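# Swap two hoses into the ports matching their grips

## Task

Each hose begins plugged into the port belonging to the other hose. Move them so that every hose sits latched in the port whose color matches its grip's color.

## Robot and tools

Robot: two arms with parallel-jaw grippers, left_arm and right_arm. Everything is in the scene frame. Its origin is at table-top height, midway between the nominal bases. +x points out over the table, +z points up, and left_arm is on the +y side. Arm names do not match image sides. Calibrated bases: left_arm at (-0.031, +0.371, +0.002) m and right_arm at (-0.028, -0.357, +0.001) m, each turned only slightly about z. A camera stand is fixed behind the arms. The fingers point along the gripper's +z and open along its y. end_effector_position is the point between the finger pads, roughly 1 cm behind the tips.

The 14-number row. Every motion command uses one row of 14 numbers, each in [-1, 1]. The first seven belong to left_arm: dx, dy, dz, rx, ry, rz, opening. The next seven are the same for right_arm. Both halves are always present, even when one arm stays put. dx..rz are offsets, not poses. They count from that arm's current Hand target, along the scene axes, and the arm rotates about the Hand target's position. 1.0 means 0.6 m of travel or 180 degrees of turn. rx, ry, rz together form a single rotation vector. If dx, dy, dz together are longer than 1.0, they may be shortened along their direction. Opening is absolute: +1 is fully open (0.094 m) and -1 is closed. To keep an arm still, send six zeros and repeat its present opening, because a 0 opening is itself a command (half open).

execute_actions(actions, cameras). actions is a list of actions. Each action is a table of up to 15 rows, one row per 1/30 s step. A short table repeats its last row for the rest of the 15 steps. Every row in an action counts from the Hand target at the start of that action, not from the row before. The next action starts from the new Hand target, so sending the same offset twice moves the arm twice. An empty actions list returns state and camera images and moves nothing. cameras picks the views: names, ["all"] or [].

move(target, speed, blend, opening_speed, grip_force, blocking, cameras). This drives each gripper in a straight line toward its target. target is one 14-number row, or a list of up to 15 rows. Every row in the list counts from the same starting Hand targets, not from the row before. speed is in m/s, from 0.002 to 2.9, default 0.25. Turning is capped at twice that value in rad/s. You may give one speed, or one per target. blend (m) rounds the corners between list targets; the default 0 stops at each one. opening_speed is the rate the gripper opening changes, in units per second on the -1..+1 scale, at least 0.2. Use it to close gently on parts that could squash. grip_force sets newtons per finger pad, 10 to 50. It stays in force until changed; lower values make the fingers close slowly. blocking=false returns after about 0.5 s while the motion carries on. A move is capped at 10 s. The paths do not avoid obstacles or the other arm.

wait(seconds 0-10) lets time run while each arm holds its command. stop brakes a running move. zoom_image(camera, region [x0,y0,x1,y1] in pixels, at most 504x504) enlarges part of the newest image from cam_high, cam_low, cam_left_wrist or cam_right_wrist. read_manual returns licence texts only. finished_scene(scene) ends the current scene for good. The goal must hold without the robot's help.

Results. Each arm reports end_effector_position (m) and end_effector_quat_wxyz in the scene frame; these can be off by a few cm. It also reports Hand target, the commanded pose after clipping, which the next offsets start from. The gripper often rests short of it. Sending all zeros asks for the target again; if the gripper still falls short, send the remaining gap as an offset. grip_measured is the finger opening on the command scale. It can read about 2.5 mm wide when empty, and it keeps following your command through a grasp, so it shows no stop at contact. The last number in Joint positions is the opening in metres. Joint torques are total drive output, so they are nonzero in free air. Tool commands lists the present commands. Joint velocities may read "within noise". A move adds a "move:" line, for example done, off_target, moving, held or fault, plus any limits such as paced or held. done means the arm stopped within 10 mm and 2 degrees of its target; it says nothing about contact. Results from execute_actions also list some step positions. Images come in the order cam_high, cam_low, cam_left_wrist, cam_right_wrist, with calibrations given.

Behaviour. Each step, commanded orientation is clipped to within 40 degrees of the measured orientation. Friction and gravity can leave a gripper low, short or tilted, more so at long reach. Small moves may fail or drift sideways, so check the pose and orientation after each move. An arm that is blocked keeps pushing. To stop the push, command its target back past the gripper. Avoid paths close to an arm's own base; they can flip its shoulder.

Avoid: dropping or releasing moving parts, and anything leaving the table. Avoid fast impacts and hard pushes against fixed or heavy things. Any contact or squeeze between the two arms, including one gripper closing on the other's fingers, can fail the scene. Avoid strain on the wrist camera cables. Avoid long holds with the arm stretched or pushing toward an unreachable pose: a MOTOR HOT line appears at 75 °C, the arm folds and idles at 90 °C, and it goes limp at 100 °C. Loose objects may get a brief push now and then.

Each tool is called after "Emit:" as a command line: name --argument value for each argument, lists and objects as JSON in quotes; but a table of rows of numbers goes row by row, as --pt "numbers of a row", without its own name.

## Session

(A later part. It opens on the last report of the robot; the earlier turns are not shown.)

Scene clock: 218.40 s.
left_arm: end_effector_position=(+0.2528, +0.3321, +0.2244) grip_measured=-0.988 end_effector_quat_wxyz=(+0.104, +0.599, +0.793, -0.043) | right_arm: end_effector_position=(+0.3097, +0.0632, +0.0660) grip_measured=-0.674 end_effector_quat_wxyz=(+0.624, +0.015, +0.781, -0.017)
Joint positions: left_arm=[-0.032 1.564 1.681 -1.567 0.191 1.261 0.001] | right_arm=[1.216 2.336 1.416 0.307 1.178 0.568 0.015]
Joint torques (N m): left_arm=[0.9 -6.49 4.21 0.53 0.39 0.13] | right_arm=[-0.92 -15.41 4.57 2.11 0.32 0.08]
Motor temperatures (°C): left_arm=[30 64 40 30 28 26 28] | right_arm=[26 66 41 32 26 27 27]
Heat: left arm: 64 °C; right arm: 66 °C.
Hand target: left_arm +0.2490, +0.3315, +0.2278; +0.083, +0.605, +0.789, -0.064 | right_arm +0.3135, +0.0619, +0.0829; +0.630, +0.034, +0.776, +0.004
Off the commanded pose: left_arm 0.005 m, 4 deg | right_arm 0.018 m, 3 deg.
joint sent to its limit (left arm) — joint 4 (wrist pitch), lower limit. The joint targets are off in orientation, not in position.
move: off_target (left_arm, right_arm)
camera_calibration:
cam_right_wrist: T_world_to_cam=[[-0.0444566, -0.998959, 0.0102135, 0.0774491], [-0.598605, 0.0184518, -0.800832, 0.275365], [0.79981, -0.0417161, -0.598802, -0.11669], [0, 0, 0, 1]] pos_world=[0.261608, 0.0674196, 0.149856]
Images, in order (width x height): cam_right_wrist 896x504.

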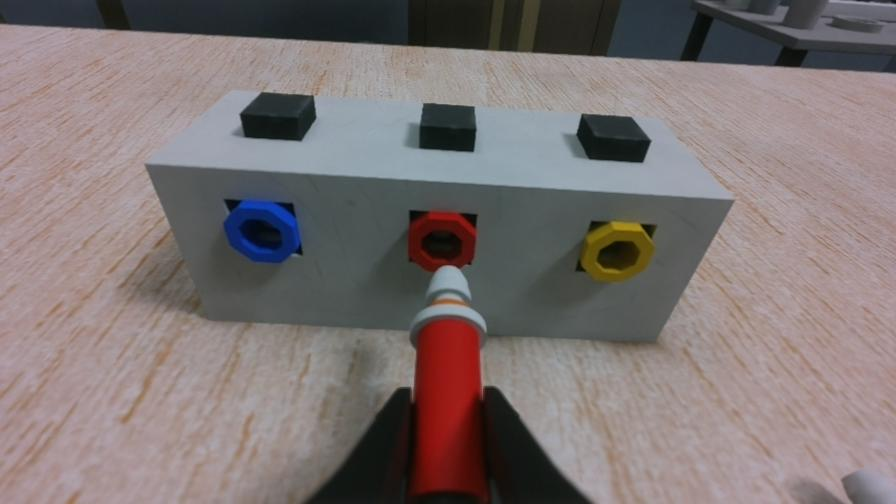

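Emit:
move --target '[0,0,0,0,0,0,-1,0.009,0.0055,0.01,0,0,0,-0.85]' --speed 0.05 --cameras '["cam_right_wrist"]'

Emit:
zoom_image --camera "cam_right_wrist" --region '[330, 170, 570, 390]'

Scene clock: 224.70 s.
left_arm: end_effector_position=(+0.2528, +0.3321, +0.2244) grip_measured=-0.988 end_effector_quat_wxyz=(+0.104, +0.599, +0.793, -0.043) | right_arm: end_effector_position=(+0.3121, +0.0621, +0.0654) grip_measured=-0.674 end_effector_quat_wxyz=(+0.623, +0.011, +0.782, -0.021)
Joint positions: left_arm=[-0.032 1.564 1.681 -1.567 0.191 1.261 0.001] | right_arm=[1.21 2.336 1.416 0.308 1.171 0.554 0.015]
Joint torques (N m): left_arm=[0.88 -6.49 4.21 0.53 0.39 0.13] | right_arm=[-1.05 -15.39 6.89 2 0.33 0.06]
Motor temperatures (°C): left_arm=[30 62 40 30 28 26 28] | right_arm=[26 68 41 32 26 27 27]
Heat: left arm: 62 °C; right arm: 68 °C.
Hand target: left_arm +0.2490, +0.3315, +0.2278; +0.083, +0.605, +0.789, -0.064 | right_arm +0.3189, +0.0653, +0.0889; +0.630, +0.034, +0.776, +0.004
Off the commanded pose: left_arm 0.005 m, 4 deg | right_arm 0.025 m, 4 deg.
joint sent to its limit (left arm) — joint 4 (wrist pitch), lower limit. The joint targets are off in orientation, not in position.
move: off_target (left_arm, right_arm)
camera_calibration:
cam_right_wrist: T_world_to_cam=[[-0.0420296, -0.998865, 0.0223935, 0.0749025], [-0.601814, 0.00741888, -0.798602, 0.277968], [0.79753, -0.0470416, -0.601443, -0.117826], [0, 0, 0, 1]] pos_world=[0.264403, 0.0672126, 0.149443]
Images, in order (width x height): cam_right_wrist 896x504.

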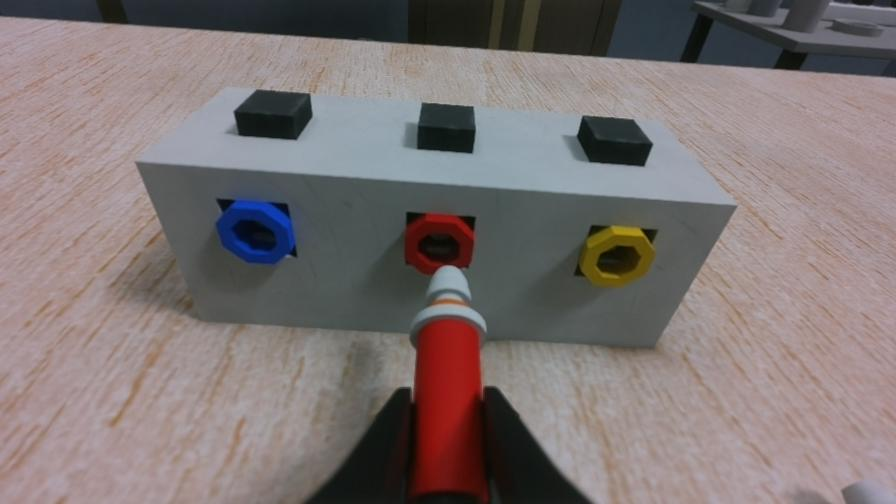

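Scaled by 2.100.

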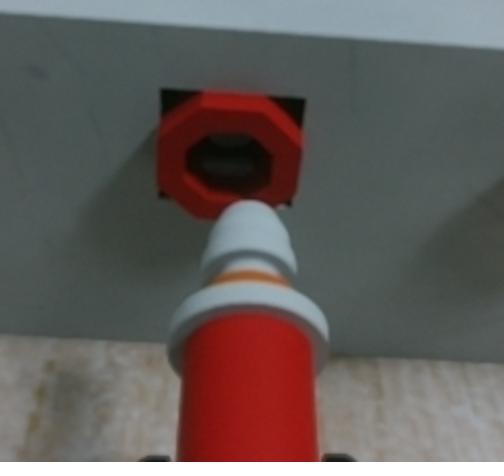

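Emit:
move --target '[0,0,0,0,0,0,-1,0.004,0.007,0.015,0,0,0.006,-0.85]' --speed 0.05 --cameras '["cam_right_wrist"]'

Emit:
zoom_image --camera "cam_right_wrist" --region '[330, 170, 570, 390]'

Scene clock: 228.83 s.
left_arm: end_effector_position=(+0.2528, +0.3321, +0.2244) grip_measured=-0.988 end_effector_quat_wxyz=(+0.104, +0.599, +0.793, -0.043) | right_arm: end_effector_position=(+0.3142, +0.0636, +0.0697) grip_measured=-0.674 end_effector_quat_wxyz=(+0.621, +0.000, +0.784, -0.021)
Joint positions: left_arm=[-0.032 1.564 1.681 -1.567 0.191 1.261 0.001] | right_arm=[1.205 2.324 1.416 0.308 1.153 0.525 0.015]
Joint torques (N m): left_arm=[0.9 -6.49 4.22 0.52 0.39 0.13] | right_arm=[-0.95 -15.65 7.69 2.05 0.3 0.08]
Motor temperatures (°C): left_arm=[30 62 40 30 28 26 28] | right_arm=[26 69 41 32 26 27 27]
Heat: left arm: 62 °C; right arm: 69 °C.
Hand target: left_arm +0.2490, +0.3315, +0.2278; +0.083, +0.605, +0.789, -0.064 | right_arm +0.3213, +0.0694, +0.0978; +0.629, +0.026, +0.777, +0.010
Off the commanded pose: left_arm 0.005 m, 4 deg | right_arm 0.030 m, 5 deg.
joint sent to its limit (left arm) — joint 4 (wrist pitch), lower limit. The joint targets are off in orientation, not in position.
move: off_target (left_arm, right_arm)
camera_calibration:
cam_right_wrist: T_world_to_cam=[[-0.0254941, -0.999027, 0.0359924, 0.0702885], [-0.606708, -0.0131526, -0.794816, 0.285112], [0.794516, -0.0421, -0.605782, -0.115803], [0, 0, 0, 1]] pos_world=[0.266779, 0.0690947, 0.15393]
Images, in order (width x height): cam_right_wrist 896x504.

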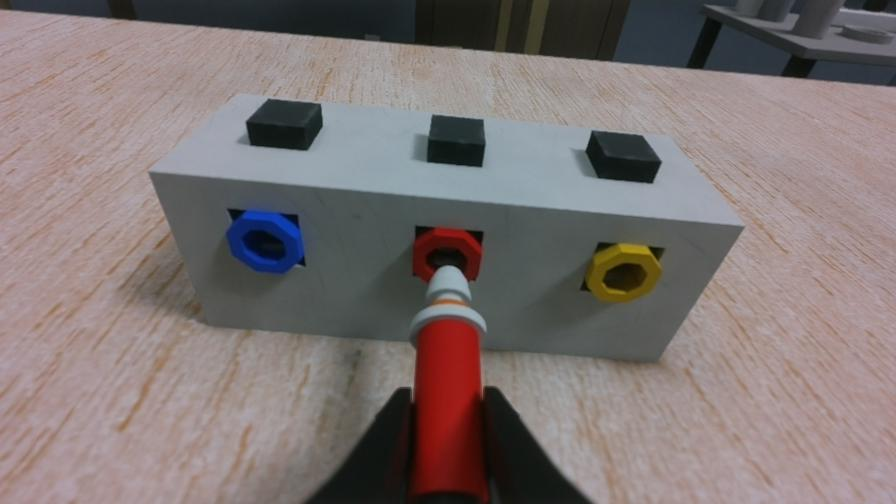

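Scaled by 2.100.

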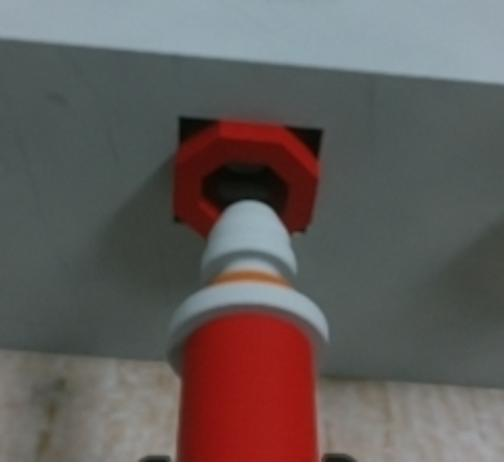

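Emit:
move --pt "0 0 0 0 0 0 -1 0.02 -0.001 0.003 0 0 0 -0.85" --pt "0 0 0 0 0 0 -1 0.05 -0.003 0.004 0 0 0 -0.85" --speed 0.05 --cameras '["cam_right_wrist"]'

Emit:
zoom_image --camera "cam_right_wrist" --region '[330, 170, 570, 390]'

Scene clock: 235.60 s.
left_arm: end_effector_position=(+0.2528, +0.3321, +0.2244) grip_measured=-0.988 end_effector_quat_wxyz=(+0.104, +0.599, +0.793, -0.043) | right_arm: end_effector_position=(+0.3308, +0.0630, +0.0727) grip_measured=-0.674 end_effector_quat_wxyz=(+0.615, -0.015, +0.788, -0.024)
Joint positions: left_arm=[-0.032 1.564 1.681 -1.567 0.191 1.261 0.001] | right_arm=[1.168 2.324 1.435 0.318 1.104 0.463 0.015]
Joint torques (N m): left_arm=[0.9 -6.5 4.21 0.53 0.39 0.13] | right_arm=[-3.07 -13.56 9.81 2.45 0.26 0.06]
Motor temperatures (°C): left_arm=[30 61 40 30 28 26 28] | right_arm=[26 72 42 32 26 27 27]
Heat: left arm: 61 °C; right arm: 72 °C.
Hand target: left_arm +0.2490, +0.3315, +0.2278; +0.083, +0.605, +0.789, -0.064 | right_arm +0.3514, +0.0675, +0.1003; +0.630, +0.026, +0.776, +0.010
Off the commanded pose: left_arm 0.005 m, 4 deg | right_arm 0.035 m, 7 deg.
joint sent to its limit (left arm) — joint 4 (wrist pitch), lower limit. The joint targets are off in orientation, not in position.
move: off_target (left_arm, right_arm)
camera_calibration:
cam_right_wrist: T_world_to_cam=[[-0.00540439, -0.998227, 0.0592726, 0.0616483], [-0.618411, -0.0432436, -0.784664, 0.302631], [0.785836, -0.0408954, -0.617081, -0.123643], [0, 0, 0, 1]] pos_world=[0.284647, 0.0695694, 0.157512]
Images, in order (width x height): cam_right_wrist 896x504.

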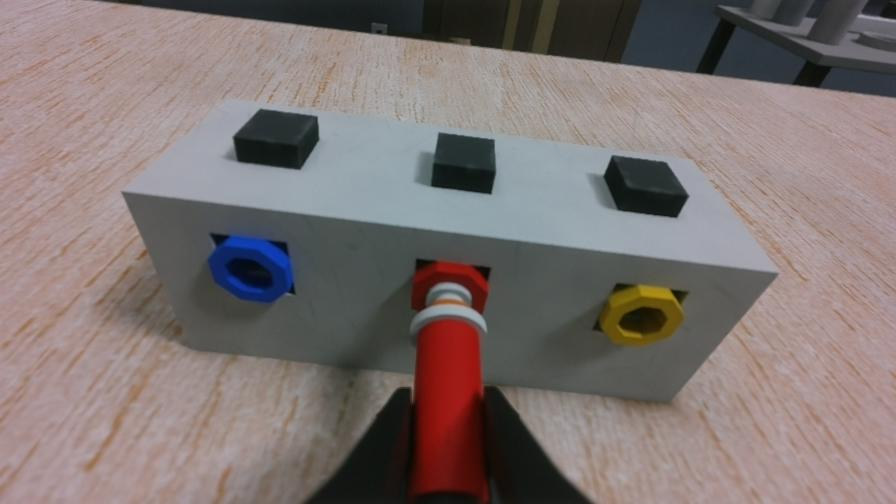

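Scaled by 2.100.

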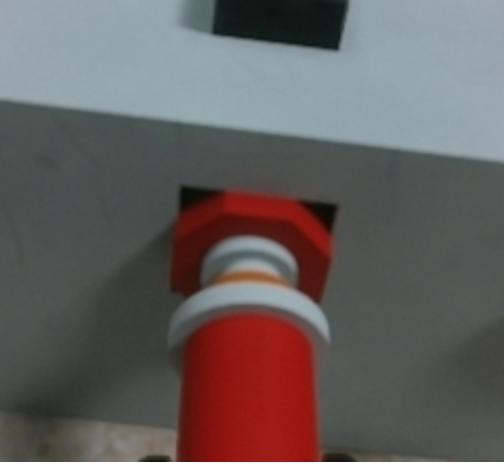

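Emit:
move --target '[0,0,0,0,0,0,-1,0.15,-0.004,-0.012,0,0,0,-0.85]' --speed 0.08 --cameras '["cam_right_wrist"]'

Emit:
zoom_image --camera "cam_right_wrist" --region '[330, 170, 570, 390]'

Scene clock: 239.70 s.
left_arm: end_effector_position=(+0.2528, +0.3321, +0.2244) grip_measured=-0.988 end_effector_quat_wxyz=(+0.104, +0.599, +0.793, -0.043) | right_arm: end_effector_position=(+0.3459, +0.0632, +0.0730) grip_measured=-0.675 end_effector_quat_wxyz=(+0.610, -0.051, +0.788, -0.067)
Joint positions: left_arm=[-0.032 1.564 1.681 -1.567 0.191 1.261 0.001] | right_arm=[1.142 2.354 1.498 0.28 1.101 0.352 0.015]
Joint torques (N m): left_arm=[0.9 -6.49 4.19 0.53 0.39 0.13] | right_arm=[-14.58 -9.69 14.05 3.77 -1.04 -0.19]
Motor temperatures (°C): left_arm=[30 60 40 30 28 26 28] | right_arm=[27 72 43 34 26 27 27]
Heat: left arm: 60 °C; right arm: 72 °C.
Hand target: left_arm +0.2490, +0.3315, +0.2278; +0.083, +0.605, +0.789, -0.064 | right_arm +0.4413, +0.0653, +0.0932; +0.630, +0.026, +0.776, +0.010
Off the commanded pose: left_arm 0.005 m, 4 deg | right_arm 0.098 m, 13 deg.
joint sent to its limit (left arm) — joint 4 (wrist pitch), lower limit. The joint targets are off in orientation, not in position.
move: off_target (left_arm, right_arm)
camera_calibration:
cam_right_wrist: T_world_to_cam=[[-0.00111356, -0.985454, 0.169938, 0.0515304], [-0.623483, -0.13218, -0.770582, 0.318587], [0.781836, -0.106812, -0.614267, -0.130011], [0, 0, 0, 1]] pos_world=[0.300339, 0.0790049, 0.156879]
Images, in order (width x height): cam_right_wrist 896x504.

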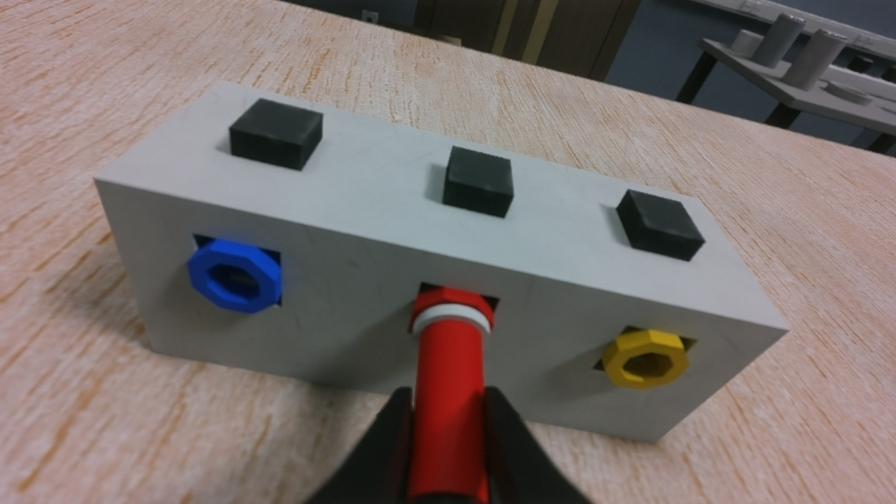

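Scaled by 2.100.

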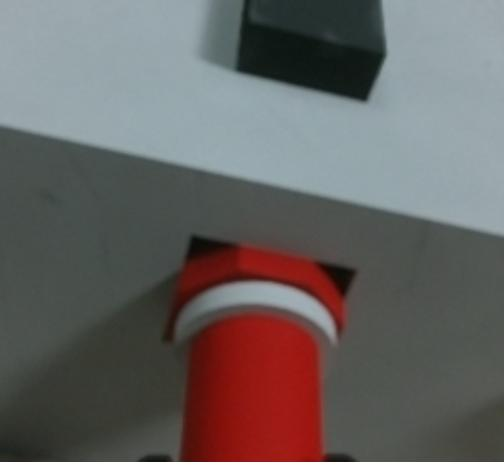

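Emit:
move --target '[0,0,0,0,0,0,-1,-0.185,-0.002,-0.025,0,0,0,-0.85]' --speed 0.12 --cameras '["cam_right_wrist"]'

Scene clock: 245.83 s.
left_arm: end_effector_position=(+0.2528, +0.3321, +0.2244) grip_measured=-0.988 end_effector_quat_wxyz=(+0.104, +0.599, +0.793, -0.043) | right_arm: end_effector_position=(+0.3373, +0.0646, +0.0703) grip_measured=-0.675 end_effector_quat_wxyz=(+0.626, +0.013, +0.780, -0.003)
Joint positions: left_arm=[-0.032 1.564 1.681 -1.567 0.191 1.261 0.001] | right_arm=[1.159 2.354 1.436 0.412 1.109 0.473 0.015]
Joint torques (N m): left_arm=[0.9 -6.49 4.21 0.53 0.39 0.13] | right_arm=[1.14 -14.5 4.08 1.99 0.51 0.37]
Motor temperatures (°C): left_arm=[30 60 40 30 28 26 28] | right_arm=[29 69 45 37 26 27 27]
Heat: left arm: 60 °C; right arm: 69 °C.
Hand target: left_arm +0.2490, +0.3315, +0.2278; +0.083, +0.605, +0.789, -0.064 | right_arm +0.3303, +0.0641, +0.0782; +0.630, +0.026, +0.776, +0.010
Off the commanded pose: left_arm 0.005 m, 4 deg | right_arm 0.011 m, 2 deg.
joint sent to its limit (left arm) — joint 4 (wrist pitch), lower limit. The joint targets are off in orientation, not in position.
move: off_target (left_arm, right_arm)
camera_calibration:
cam_right_wrist: T_world_to_cam=[[-0.0222205, -0.999712, -0.00911444, 0.0740112], [-0.59514, 0.0205524, -0.803359, 0.294144], [0.803315, -0.0124266, -0.595425, -0.139396], [0, 0, 0, 1]] pos_world=[0.288681, 0.0662122, 0.153978]
Images, in order (width x height): cam_right_wrist 896x504.

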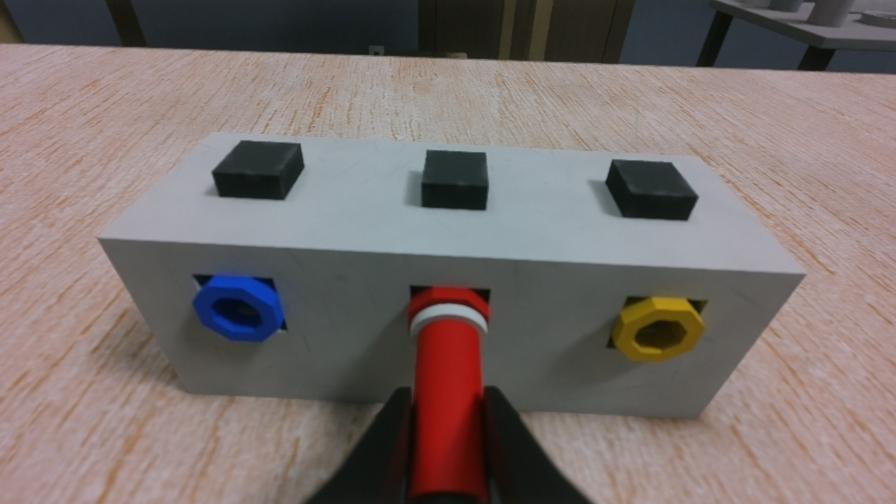

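Emit:
move --pt "0 0 0 0 0 0 -1 0.013 0 0 0 0 0 -0.85" --pt "0 0 0 0 0 0 -1 0.013 0 0 0 0 0 -0.2" --pt "0 0 0 0 0 0 -1 -0.125 0.007 0.04 0 0 0 -0.2" --pt "0 0 0 0 0 0 -1 -0.133 0 0.15 0 0 0 -0.2" --pt "-0.082 -0.25 -0.047 -0.1768 -0.2228 0.3803 -1 -0.183 -0.64 0.237 0 0 0 -0.2" --speed '[0.1,0.1,0.12,0.15,0.28]' --blend '[0,0,0.02,0.02,0]' --cameras '["cam_high"]'

Emit:
move --target '[0,-0.386,-0.116,0,0,0,-0.1,0,0,0,0,0,0,-0.2]' --cameras '["cam_left_wrist","cam_high"]'

Scene clock: 260.83 s.
left_arm: end_effector_position=(+0.1989, +0.1847, +0.1930) grip_measured=-0.988 end_effector_quat_wxyz=(+0.493, +0.023, +0.869, -0.003) | right_arm: end_effector_position=(+0.2211, -0.3205, +0.2254) grip_measured=-0.202 end_effector_quat_wxyz=(+0.634, +0.031, +0.773, +0.009)
Joint positions: left_arm=[-1.167 1.112 0.833 -0.665 -0.885 -0.799 0.001] | right_arm=[0.497 0.361 0.393 -0.255 0.493 0.161 0.038]
Joint torques (N m): left_arm=[-0.24 -2.11 7.02 1.27 -0.5 -0.1] | right_arm=[-0.76 0.73 6.54 2.34 -0.04 -0.01]
Motor temperatures (°C): left_arm=[30 58 40 30 28 26 28] | right_arm=[28 67 44 36 26 27 27]
Heat: left arm: 58 °C; right arm: 67 °C.
Hand target: left_arm +0.1999, +0.1815, +0.1996; +0.500, +0.015, +0.866, -0.008 | right_arm +0.2205, -0.3200, +0.2203; +0.630, +0.026, +0.776, +0.010
Off the commanded pose: left_arm 0.007 m, 1 deg | right_arm 0.005 m, 1 deg.
move: done
Images, in order (width x height): cam_high 896x504.

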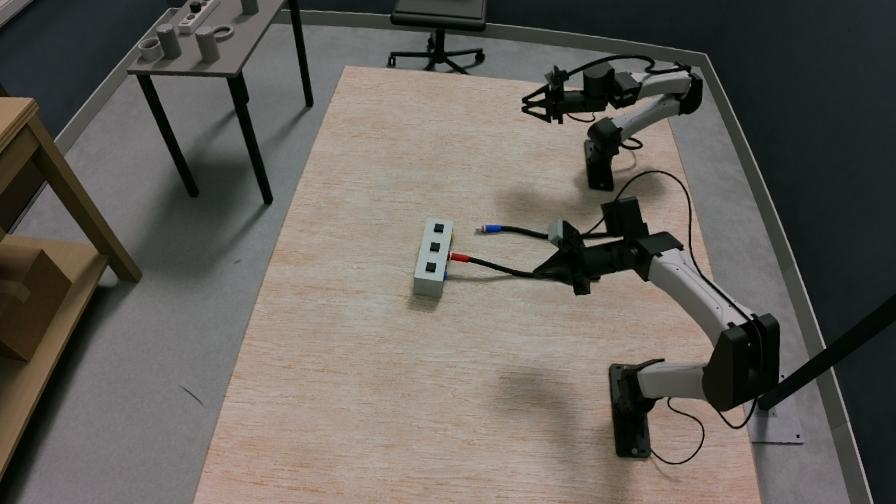

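Scene clock: 262.73 s.
left_arm: end_effector_position=(+0.1992, -0.0436, +0.1203) grip_measured=-0.102 end_effector_quat_wxyz=(+0.492, +0.026, +0.870, +0.003) | right_arm: end_effector_position=(+0.2211, -0.3204, +0.2254) grip_measured=-0.202 end_effector_quat_wxyz=(+0.634, +0.030, +0.773, +0.009)
Joint positions: left_arm=[-1.389 2.087 1.584 -0.723 -0.991 -1.13 0.042] | right_arm=[0.497 0.361 0.393 -0.255 0.492 0.161 0.038]
Joint torques (N m): left_arm=[0.05 -9.47 7.62 0.81 -0.62 -0.11] | right_arm=[-0.76 0.76 6.57 2.35 -0.03 -0.01]
Motor temperatures (°C): left_arm=[30 58 40 30 28 26 28] | right_arm=[28 66 43 36 26 27 27]
Heat: left arm: 58 °C; right arm: 66 °C.
Hand target: left_arm +0.1999, -0.0501, +0.1300; +0.500, +0.015, +0.866, -0.008 | right_arm +0.2205, -0.3200, +0.2203; +0.630, +0.026, +0.776, +0.010
Off the commanded pose: left_arm 0.012 m, 2 deg | right_arm 0.005 m, 1 deg.
move: off_target (left_arm)
camera_calibration:
cam_left_wrist: T_world_to_cam=[[-0.0516777, -0.998429, -0.0216748, -0.0329409], [-0.821123, 0.0548336, -0.568112, 0.272509], [0.568407, -0.011561, -0.822666, 0.072939], [0, 0, 0, 1]] pos_world=[0.180602, -0.0469885, 0.214106]
Images, in order (width x height): cam_high 896x504, cam_left_wrist 896x504.

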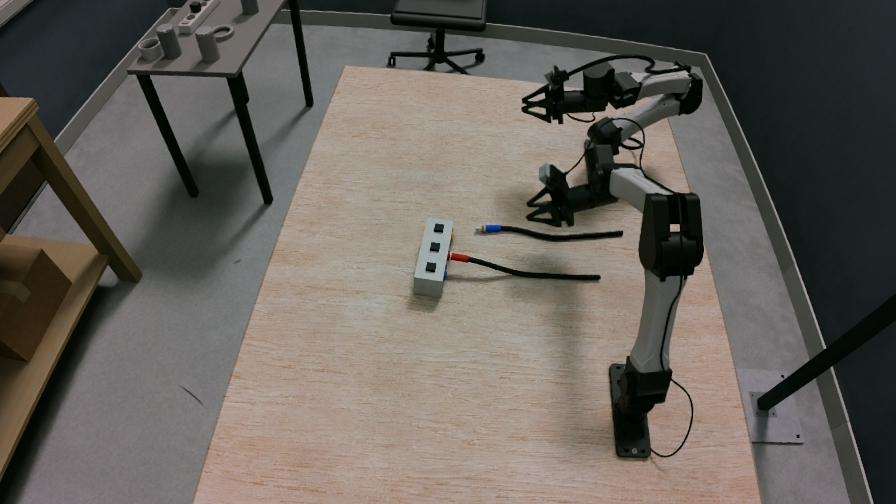

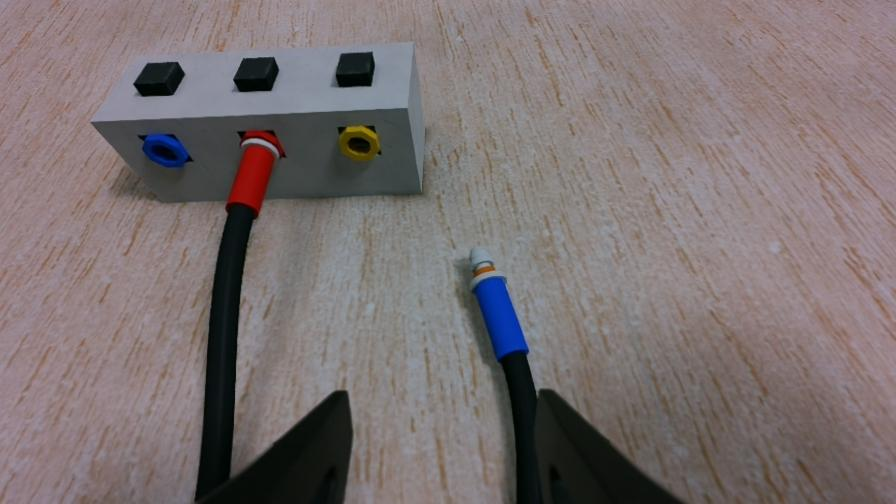

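Emit:
move --pt "0.065 -0.062 -0.125 0 0 0.0555 -0.1 0 0 0 0 0 0 -0.2" --pt "0.137 -0.05 -0.183 0 0 0.0555 -0.1 0 0 0 0 0 0 -0.2" --pt "0.137 -0.05 -0.183 0 0 0.0555 -0.85 0 0 0 0 0 0 -0.2" --speed '[0.15,0.08,0.08]' --blend '[0.01,0,0]' --cameras '["cam_left_wrist"]'

Scene clock: 272.60 s.
left_arm: end_effector_position=(+0.2804, -0.0804, +0.0235) grip_measured=-0.677 end_effector_quat_wxyz=(+0.499, -0.062, +0.864, +0.035) | right_arm: end_effector_position=(+0.2210, -0.3204, +0.2253) grip_measured=-0.202 end_effector_quat_wxyz=(+0.634, +0.030, +0.773, +0.009)
Joint positions: left_arm=[-1.253 2.546 1.972 -0.683 -1.018 -1.209 0.015] | right_arm=[0.497 0.361 0.393 -0.256 0.492 0.161 0.038]
Joint torques (N m): left_arm=[0.8 -11.99 4.45 0.97 -0.45 0.11] | right_arm=[-0.76 0.75 6.57 2.35 -0.03 -0.02]
Motor temperatures (°C): left_arm=[30 61 40 30 28 26 28] | right_arm=[27 61 43 36 26 27 26]
Heat: left arm: 61 °C; right arm: 61 °C.
Hand target: left_arm +0.2820, -0.0800, +0.0201; +0.499, -0.060, +0.864, +0.035 | right_arm +0.2205, -0.3200, +0.2203; +0.629, +0.026, +0.777, +0.010
Off the commanded pose: left_arm 0.004 m, 0 deg | right_arm 0.005 m, 1 deg.
move: done
camera_calibration:
cam_left_wrist: T_world_to_cam=[[0.132699, -0.991106, 0.00999144, -0.119431], [-0.804011, -0.113533, -0.583675, 0.268168], [0.579619, 0.0694197, -0.811926, -0.0501436], [0, 0, 0, 1]] pos_world=[0.260523, -0.0844419, 0.117004]
Images, in order (width x height): cam_left_wrist 896x504.

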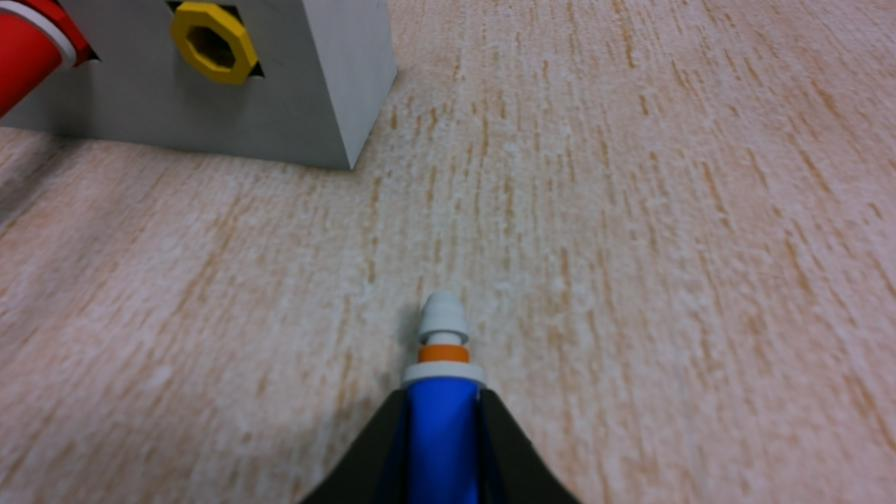

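Emit:
move --pt "0 0 0.2 0 0 0 -0.85 0 0 0 0 0 0 -0.2" --pt "0 0.305 0.2 0 0 -0.0605 -0.85 0 0 0 0 0 0 -0.2" --pt "0.02 0.305 0.1 0 0 -0.0605 -0.85 0 0 0 0 0 0 -0.2" --speed '[0.12,0.18,0.08]' --blend '[0.02,0.01,0]' --cameras '["cam_left_wrist","cam_high"]'

Emit:
zoom_image --camera "cam_left_wrist" --region '[330, 140, 570, 410]'

Scene clock: 284.70 s.
left_arm: end_effector_position=(+0.2908, +0.1032, +0.0792) grip_measured=-0.676 end_effector_quat_wxyz=(+0.496, +0.023, +0.868, -0.008) | right_arm: end_effector_position=(+0.2210, -0.3204, +0.2253) grip_measured=-0.202 end_effector_quat_wxyz=(+0.634, +0.030, +0.773, +0.009)
Joint positions: left_arm=[-1.002 1.732 0.826 0.116 -0.775 -0.604 0.015] | right_arm=[0.497 0.361 0.393 -0.256 0.492 0.161 0.038]
Joint torques (N m): left_arm=[1.26 -6.48 4.49 1.72 -0.19 0.13] | right_arm=[-0.77 0.73 6.54 2.35 -0.02 -0.02]
Motor temperatures (°C): left_arm=[30 67 40 30 28 26 28] | right_arm=[27 56 43 36 26 27 26]
Heat: left arm: 67 °C; right arm: 56 °C.
Hand target: left_arm +0.2940, +0.1030, +0.0800; +0.500, +0.022, +0.866, -0.012 | right_arm +0.2205, -0.3200, +0.2203; +0.629, +0.026, +0.777, +0.010
Off the commanded pose: left_arm 0.003 m, 1 deg | right_arm 0.005 m, 1 deg.
move: done
camera_calibration:
cam_left_wrist: T_world_to_cam=[[-0.0576747, -0.998334, -0.00156722, 0.11763], [-0.81612, 0.0480521, -0.575882, 0.316186], [0.574998, -0.0319348, -0.817532, -0.0114563], [0, 0, 0, 1]] pos_world=[0.271417, 0.101874, 0.172904]
Images, in order (width x height): cam_high 896x504, cam_left_wrist 896x504.

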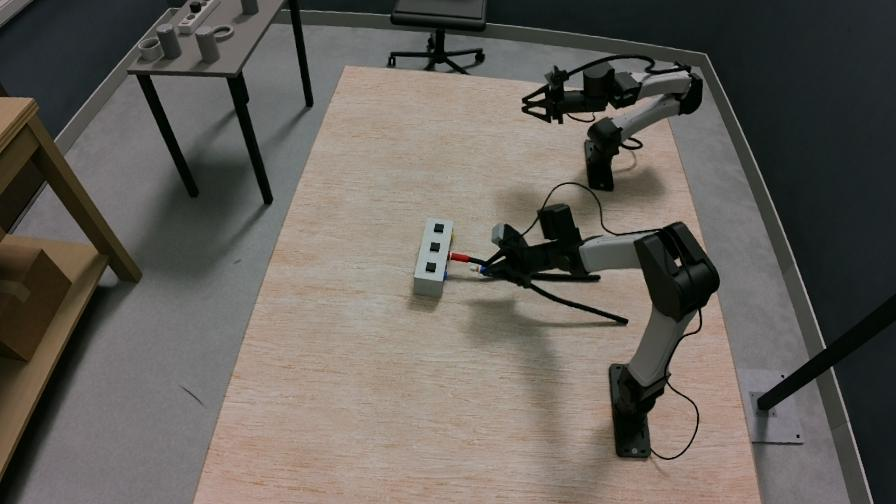

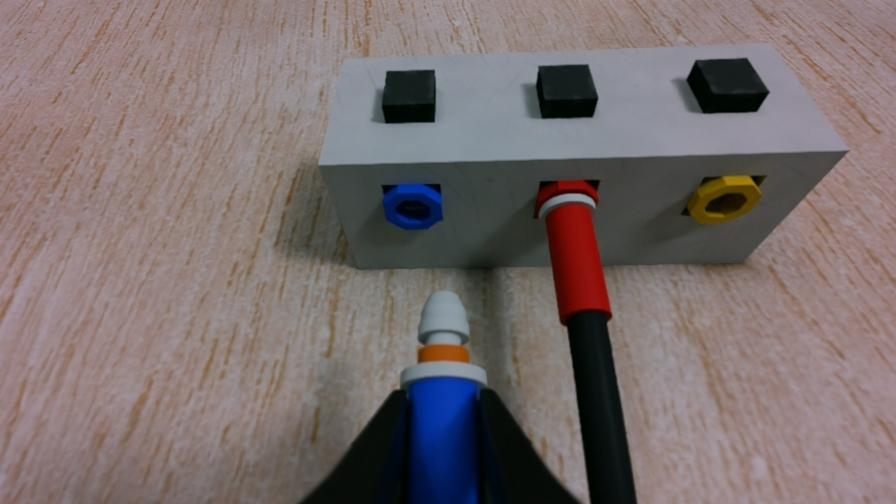

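Scaled by 1.867.

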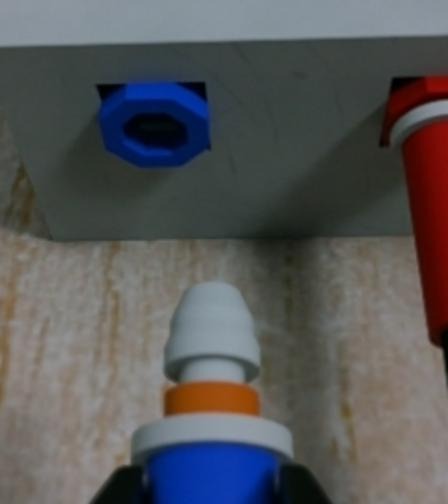

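Emit:
move --target '[0.062,0.016,-0.031,0,0,0,-0.85,0,0,0,0,0,0,-0.2]' --speed 0.07 --cameras '["cam_left_wrist"]'

Emit:
zoom_image --camera "cam_left_wrist" --region '[330, 160, 570, 410]'

Scene clock: 292.90 s.
left_arm: end_effector_position=(+0.3261, +0.1164, +0.0568) grip_measured=-0.676 end_effector_quat_wxyz=(+0.492, +0.024, +0.870, -0.003) | right_arm: end_effector_position=(+0.2210, -0.3204, +0.2253) grip_measured=-0.202 end_effector_quat_wxyz=(+0.634, +0.030, +0.773, +0.009)
Joint positions: left_arm=[-0.889 1.829 0.826 0.268 -0.694 -0.504 0.015] | right_arm=[0.497 0.361 0.393 -0.256 0.492 0.161 0.038]
Joint torques (N m): left_arm=[1.02 -6.87 5.19 1.81 -0.13 0.12] | right_arm=[-0.76 0.75 6.56 2.35 -0.03 -0.01]
Motor temperatures (°C): left_arm=[30 64 40 31 28 26 29] | right_arm=[27 54 43 36 26 27 26]
Heat: left arm: 64 °C; right arm: 54 °C.
Hand target: left_arm +0.3312, +0.1126, +0.0615; +0.500, +0.022, +0.866, -0.012 | right_arm +0.2205, -0.3200, +0.2203; +0.629, +0.026, +0.777, +0.010
Off the commanded pose: left_arm 0.008 m, 1 deg | right_arm 0.005 m, 1 deg.
move: done
camera_calibration:
cam_left_wrist: T_world_to_cam=[[-0.05415, -0.998492, -0.00902406, 0.132127], [-0.821536, 0.0496866, -0.567988, 0.332486], [0.56758, -0.0233429, -0.822988, -0.0479174], [0, 0, 0, 1]] pos_world=[0.3075, 0.114289, 0.150605]
Images, in order (width x height): cam_left_wrist 896x504.

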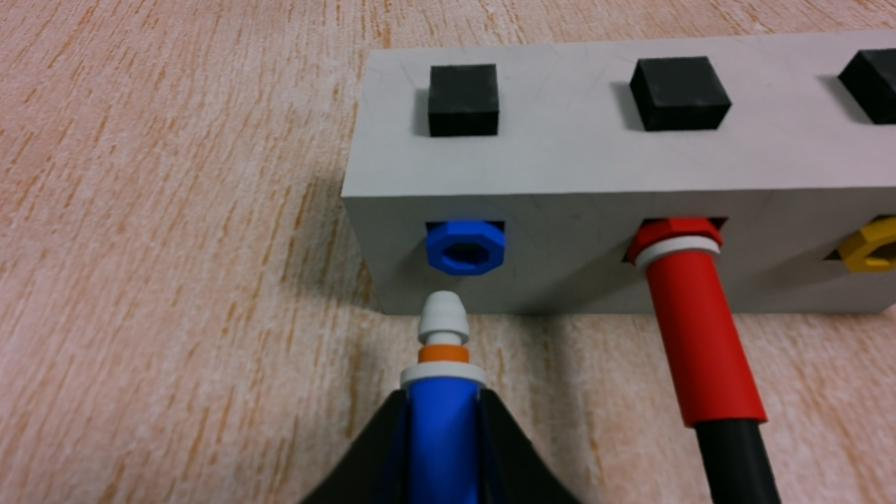

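Scaled by 2.016.

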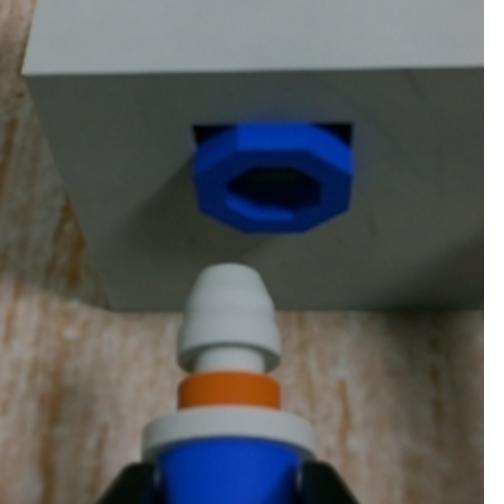

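Emit:
move --target '[0.002,-0.011,0.0017,0,0,0,-0.85,0,0,0,0,0,0,-0.2]' --speed 0.05 --cameras '["cam_left_wrist"]'

Emit:
zoom_image --camera "cam_left_wrist" --region '[330, 160, 570, 410]'

Scene clock: 298.33 s.
left_arm: end_effector_position=(+0.3256, +0.1169, +0.0516) grip_measured=-0.676 end_effector_quat_wxyz=(+0.488, +0.026, +0.872, +0.001) | right_arm: end_effector_position=(+0.2210, -0.3204, +0.2253) grip_measured=-0.202 end_effector_quat_wxyz=(+0.634, +0.030, +0.773, +0.009)
Joint positions: left_arm=[-0.889 1.842 0.826 0.269 -0.693 -0.504 0.015] | right_arm=[0.497 0.361 0.393 -0.256 0.492 0.161 0.038]
Joint torques (N m): left_arm=[0.02 -6.86 7.16 1.64 -0.23 0.04] | right_arm=[-0.75 0.73 6.56 2.34 -0.03 -0.02]
Motor temperatures (°C): left_arm=[30 63 40 32 28 26 29] | right_arm=[27 52 43 36 26 27 26]
Heat: left arm: 63 °C; right arm: 52 °C.
Hand target: left_arm +0.3324, +0.1060, +0.0624; +0.500, +0.022, +0.866, -0.012 | right_arm +0.2205, -0.3200, +0.2203; +0.629, +0.026, +0.777, +0.010
Off the commanded pose: left_arm 0.017 m, 2 deg | right_arm 0.005 m, 1 deg.
move: off_target (left_arm)
camera_calibration:
cam_left_wrist: T_world_to_cam=[[-0.0544918, -0.998352, -0.018025, 0.133113], [-0.826175, 0.0552174, -0.560701, 0.32958], [0.560772, -0.0156618, -0.827822, -0.0503607], [0, 0, 0, 1]] pos_world=[0.307786, 0.113906, 0.145506]
Images, in order (width x height): cam_left_wrist 896x504.

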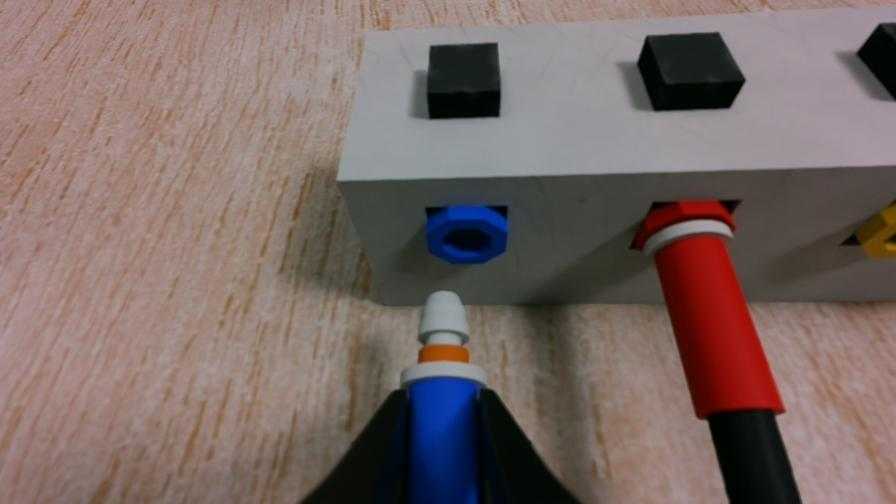

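Scaled by 2.016.

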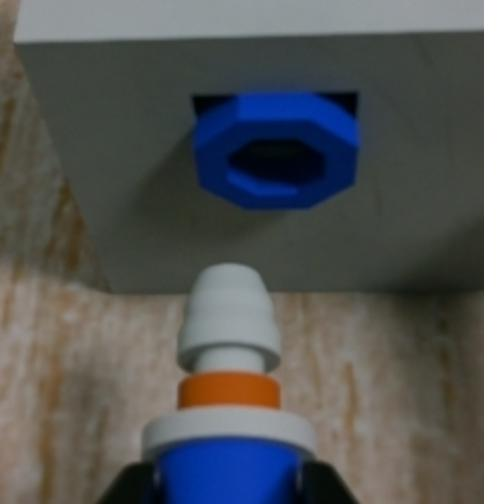

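Emit:
move --target '[0.005,-0.0145,0.011,0,0,0,-0.85,0,0,0,0,0,0,-0.2]' --speed 0.05 --cameras '["cam_left_wrist"]'

Emit:
zoom_image --camera "cam_left_wrist" --region '[330, 160, 570, 410]'

Scene clock: 305.07 s.
left_arm: end_effector_position=(+0.3306, +0.1065, +0.0596) grip_measured=-0.676 end_effector_quat_wxyz=(+0.490, +0.028, +0.871, -0.003) | right_arm: end_effector_position=(+0.2210, -0.3204, +0.2253) grip_measured=-0.202 end_effector_quat_wxyz=(+0.634, +0.030, +0.773, +0.009)
Joint positions: left_arm=[-0.895 1.851 0.878 0.231 -0.693 -0.504 0.015] | right_arm=[0.497 0.361 0.393 -0.256 0.492 0.161 0.038]
Joint torques (N m): left_arm=[-0.27 -7.05 7.08 1.57 -0.31 -0.03] | right_arm=[-0.77 0.73 6.56 2.35 -0.03 -0.02]
Motor temperatures (°C): left_arm=[30 61 40 33 28 26 29] | right_arm=[27 51 43 36 26 27 26]
Heat: left arm: 61 °C; right arm: 51 °C.
Hand target: left_arm +0.3354, +0.0972, +0.0691; +0.500, +0.022, +0.866, -0.012 | right_arm +0.2205, -0.3200, +0.2203; +0.629, +0.026, +0.777, +0.010
Off the commanded pose: left_arm 0.014 m, 2 deg | right_arm 0.005 m, 1 deg.
move: off_target (left_arm)
camera_calibration:
cam_left_wrist: T_world_to_cam=[[-0.0609726, -0.99804, -0.01408, 0.125011], [-0.82391, 0.0582873, -0.563716, 0.337993], [0.563432, -0.0227705, -0.825849, -0.0468454], [0, 0, 0, 1]] pos_world=[0.312492, 0.103998, 0.153605]
Images, in order (width x height): cam_left_wrist 896x504.

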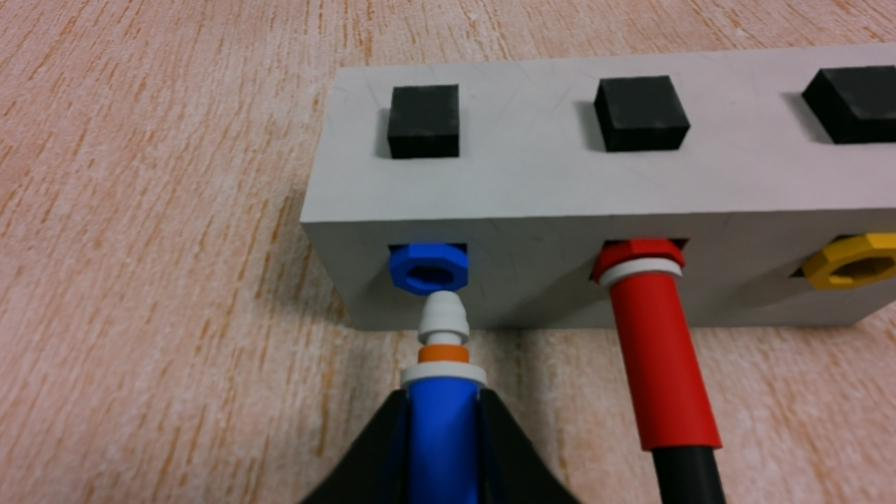

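Scaled by 2.016.

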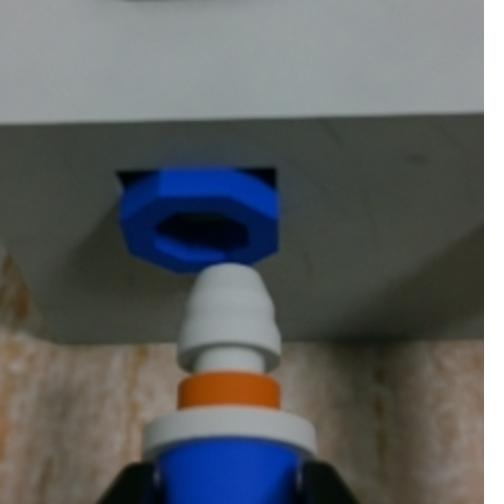

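Emit:
move --target '[0.018,0.0145,-0.003,0,0,0,-0.85,0,0,0,0,0,0,-0.2]' --speed 0.05 --cameras '["cam_left_wrist"]'

Emit:
zoom_image --camera "cam_left_wrist" --region '[330, 160, 570, 410]'

Scene clock: 312.27 s.
left_arm: end_effector_position=(+0.3372, +0.1130, +0.0577) grip_measured=-0.676 end_effector_quat_wxyz=(+0.488, +0.027, +0.873, +0.001) | right_arm: end_effector_position=(+0.2210, -0.3204, +0.2253) grip_measured=-0.202 end_effector_quat_wxyz=(+0.634, +0.030, +0.773, +0.009)
Joint positions: left_arm=[-0.869 1.857 0.878 0.24 -0.679 -0.487 0.015] | right_arm=[0.497 0.361 0.393 -0.256 0.492 0.161 0.038]
Joint torques (N m): left_arm=[1.17 -7.13 6.46 1.8 -0.13 0.12] | right_arm=[-0.75 0.76 6.54 2.34 -0.03 -0.02]
Motor temperatures (°C): left_arm=[30 60 41 33 28 26 29] | right_arm=[26 49 43 36 26 27 26]
Heat: left arm: 60 °C; right arm: 49 °C.
Hand target: left_arm +0.3462, +0.1060, +0.0674; +0.500, +0.022, +0.866, -0.012 | right_arm +0.2205, -0.3200, +0.2203; +0.629, +0.026, +0.777, +0.010
Off the commanded pose: left_arm 0.015 m, 2 deg | right_arm 0.005 m, 1 deg.
move: off_target (left_arm)
camera_calibration:
cam_left_wrist: T_world_to_cam=[[-0.0550163, -0.998298, -0.0193477, 0.130139], [-0.82708, 0.056419, -0.559246, 0.342966], [0.559386, -0.0147656, -0.828776, -0.0514186], [0, 0, 0, 1]] pos_world=[0.319583, 0.109808, 0.151706]
Images, in order (width x height): cam_left_wrist 896x504.

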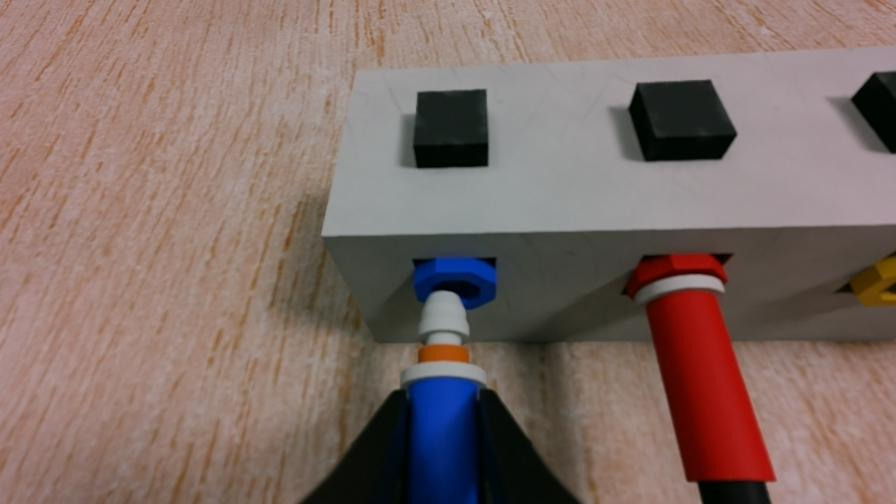

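Scaled by 2.016.

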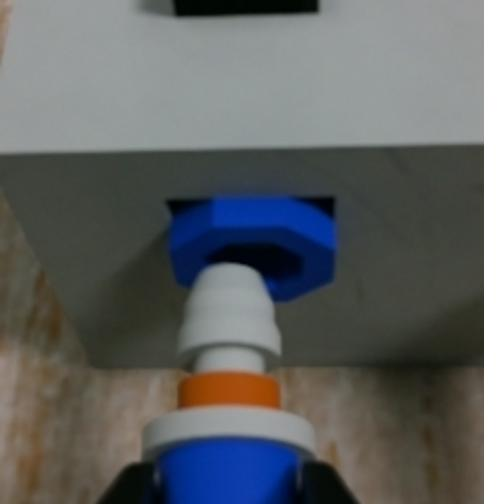

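Emit:
move --pt "-0.03 -0.025 -0.002 0 0 0 -0.85 0 0 0 0 0 0 -0.2" --pt "0.003 -0.0068 0.0 0 0 0 -0.85 0 0 0 0 0 0 -0.2" --speed 0.05 --cameras '["cam_left_wrist"]'

Emit:
zoom_image --camera "cam_left_wrist" --region '[330, 160, 570, 410]'

Scene clock: 319.17 s.
left_arm: end_effector_position=(+0.3377, +0.1112, +0.0555) grip_measured=-0.676 end_effector_quat_wxyz=(+0.486, +0.028, +0.874, +0.003) | right_arm: end_effector_position=(+0.2210, -0.3204, +0.2253) grip_measured=-0.202 end_effector_quat_wxyz=(+0.634, +0.030, +0.773, +0.009)
Joint positions: left_arm=[-0.872 1.869 0.888 0.233 -0.681 -0.49 0.015] | right_arm=[0.497 0.361 0.393 -0.256 0.492 0.161 0.038]
Joint torques (N m): left_arm=[1.03 -7.16 7.05 1.81 -0.14 0.12] | right_arm=[-0.75 0.75 6.56 2.35 -0.03 -0.01]
Motor temperatures (°C): left_arm=[30 60 41 33 28 26 29] | right_arm=[26 48 43 36 26 27 25]
Heat: left arm: 60 °C; right arm: 48 °C.
Hand target: left_arm +0.3481, +0.1019, +0.0673; +0.500, +0.022, +0.866, -0.012 | right_arm +0.2205, -0.3200, +0.2203; +0.629, +0.026, +0.777, +0.010
Off the commanded pose: left_arm 0.018 m, 3 deg | right_arm 0.005 m, 1 deg.
move: off_target (left_arm)
camera_calibration:
cam_left_wrist: T_world_to_cam=[[-0.0542203, -0.998239, -0.0240531, 0.1283], [-0.829422, 0.0584373, -0.555558, 0.342586], [0.555986, -0.0101724, -0.83113, -0.0528267], [0, 0, 0, 1]] pos_world=[0.320475, 0.107517, 0.149506]
Images, in order (width x height): cam_left_wrist 896x504.

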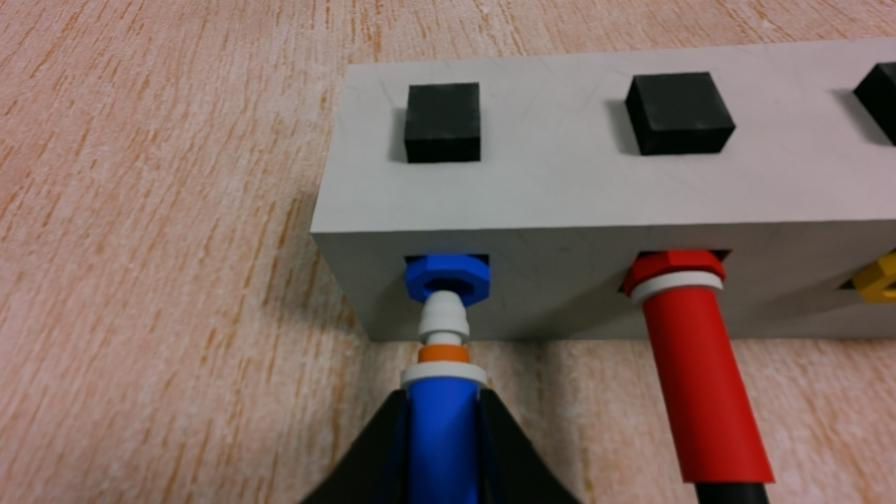

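Scaled by 2.016.

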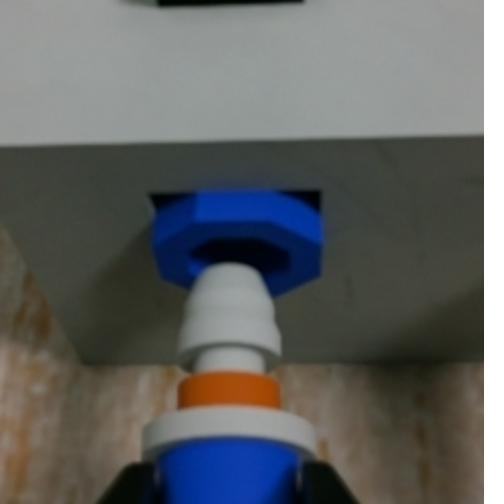

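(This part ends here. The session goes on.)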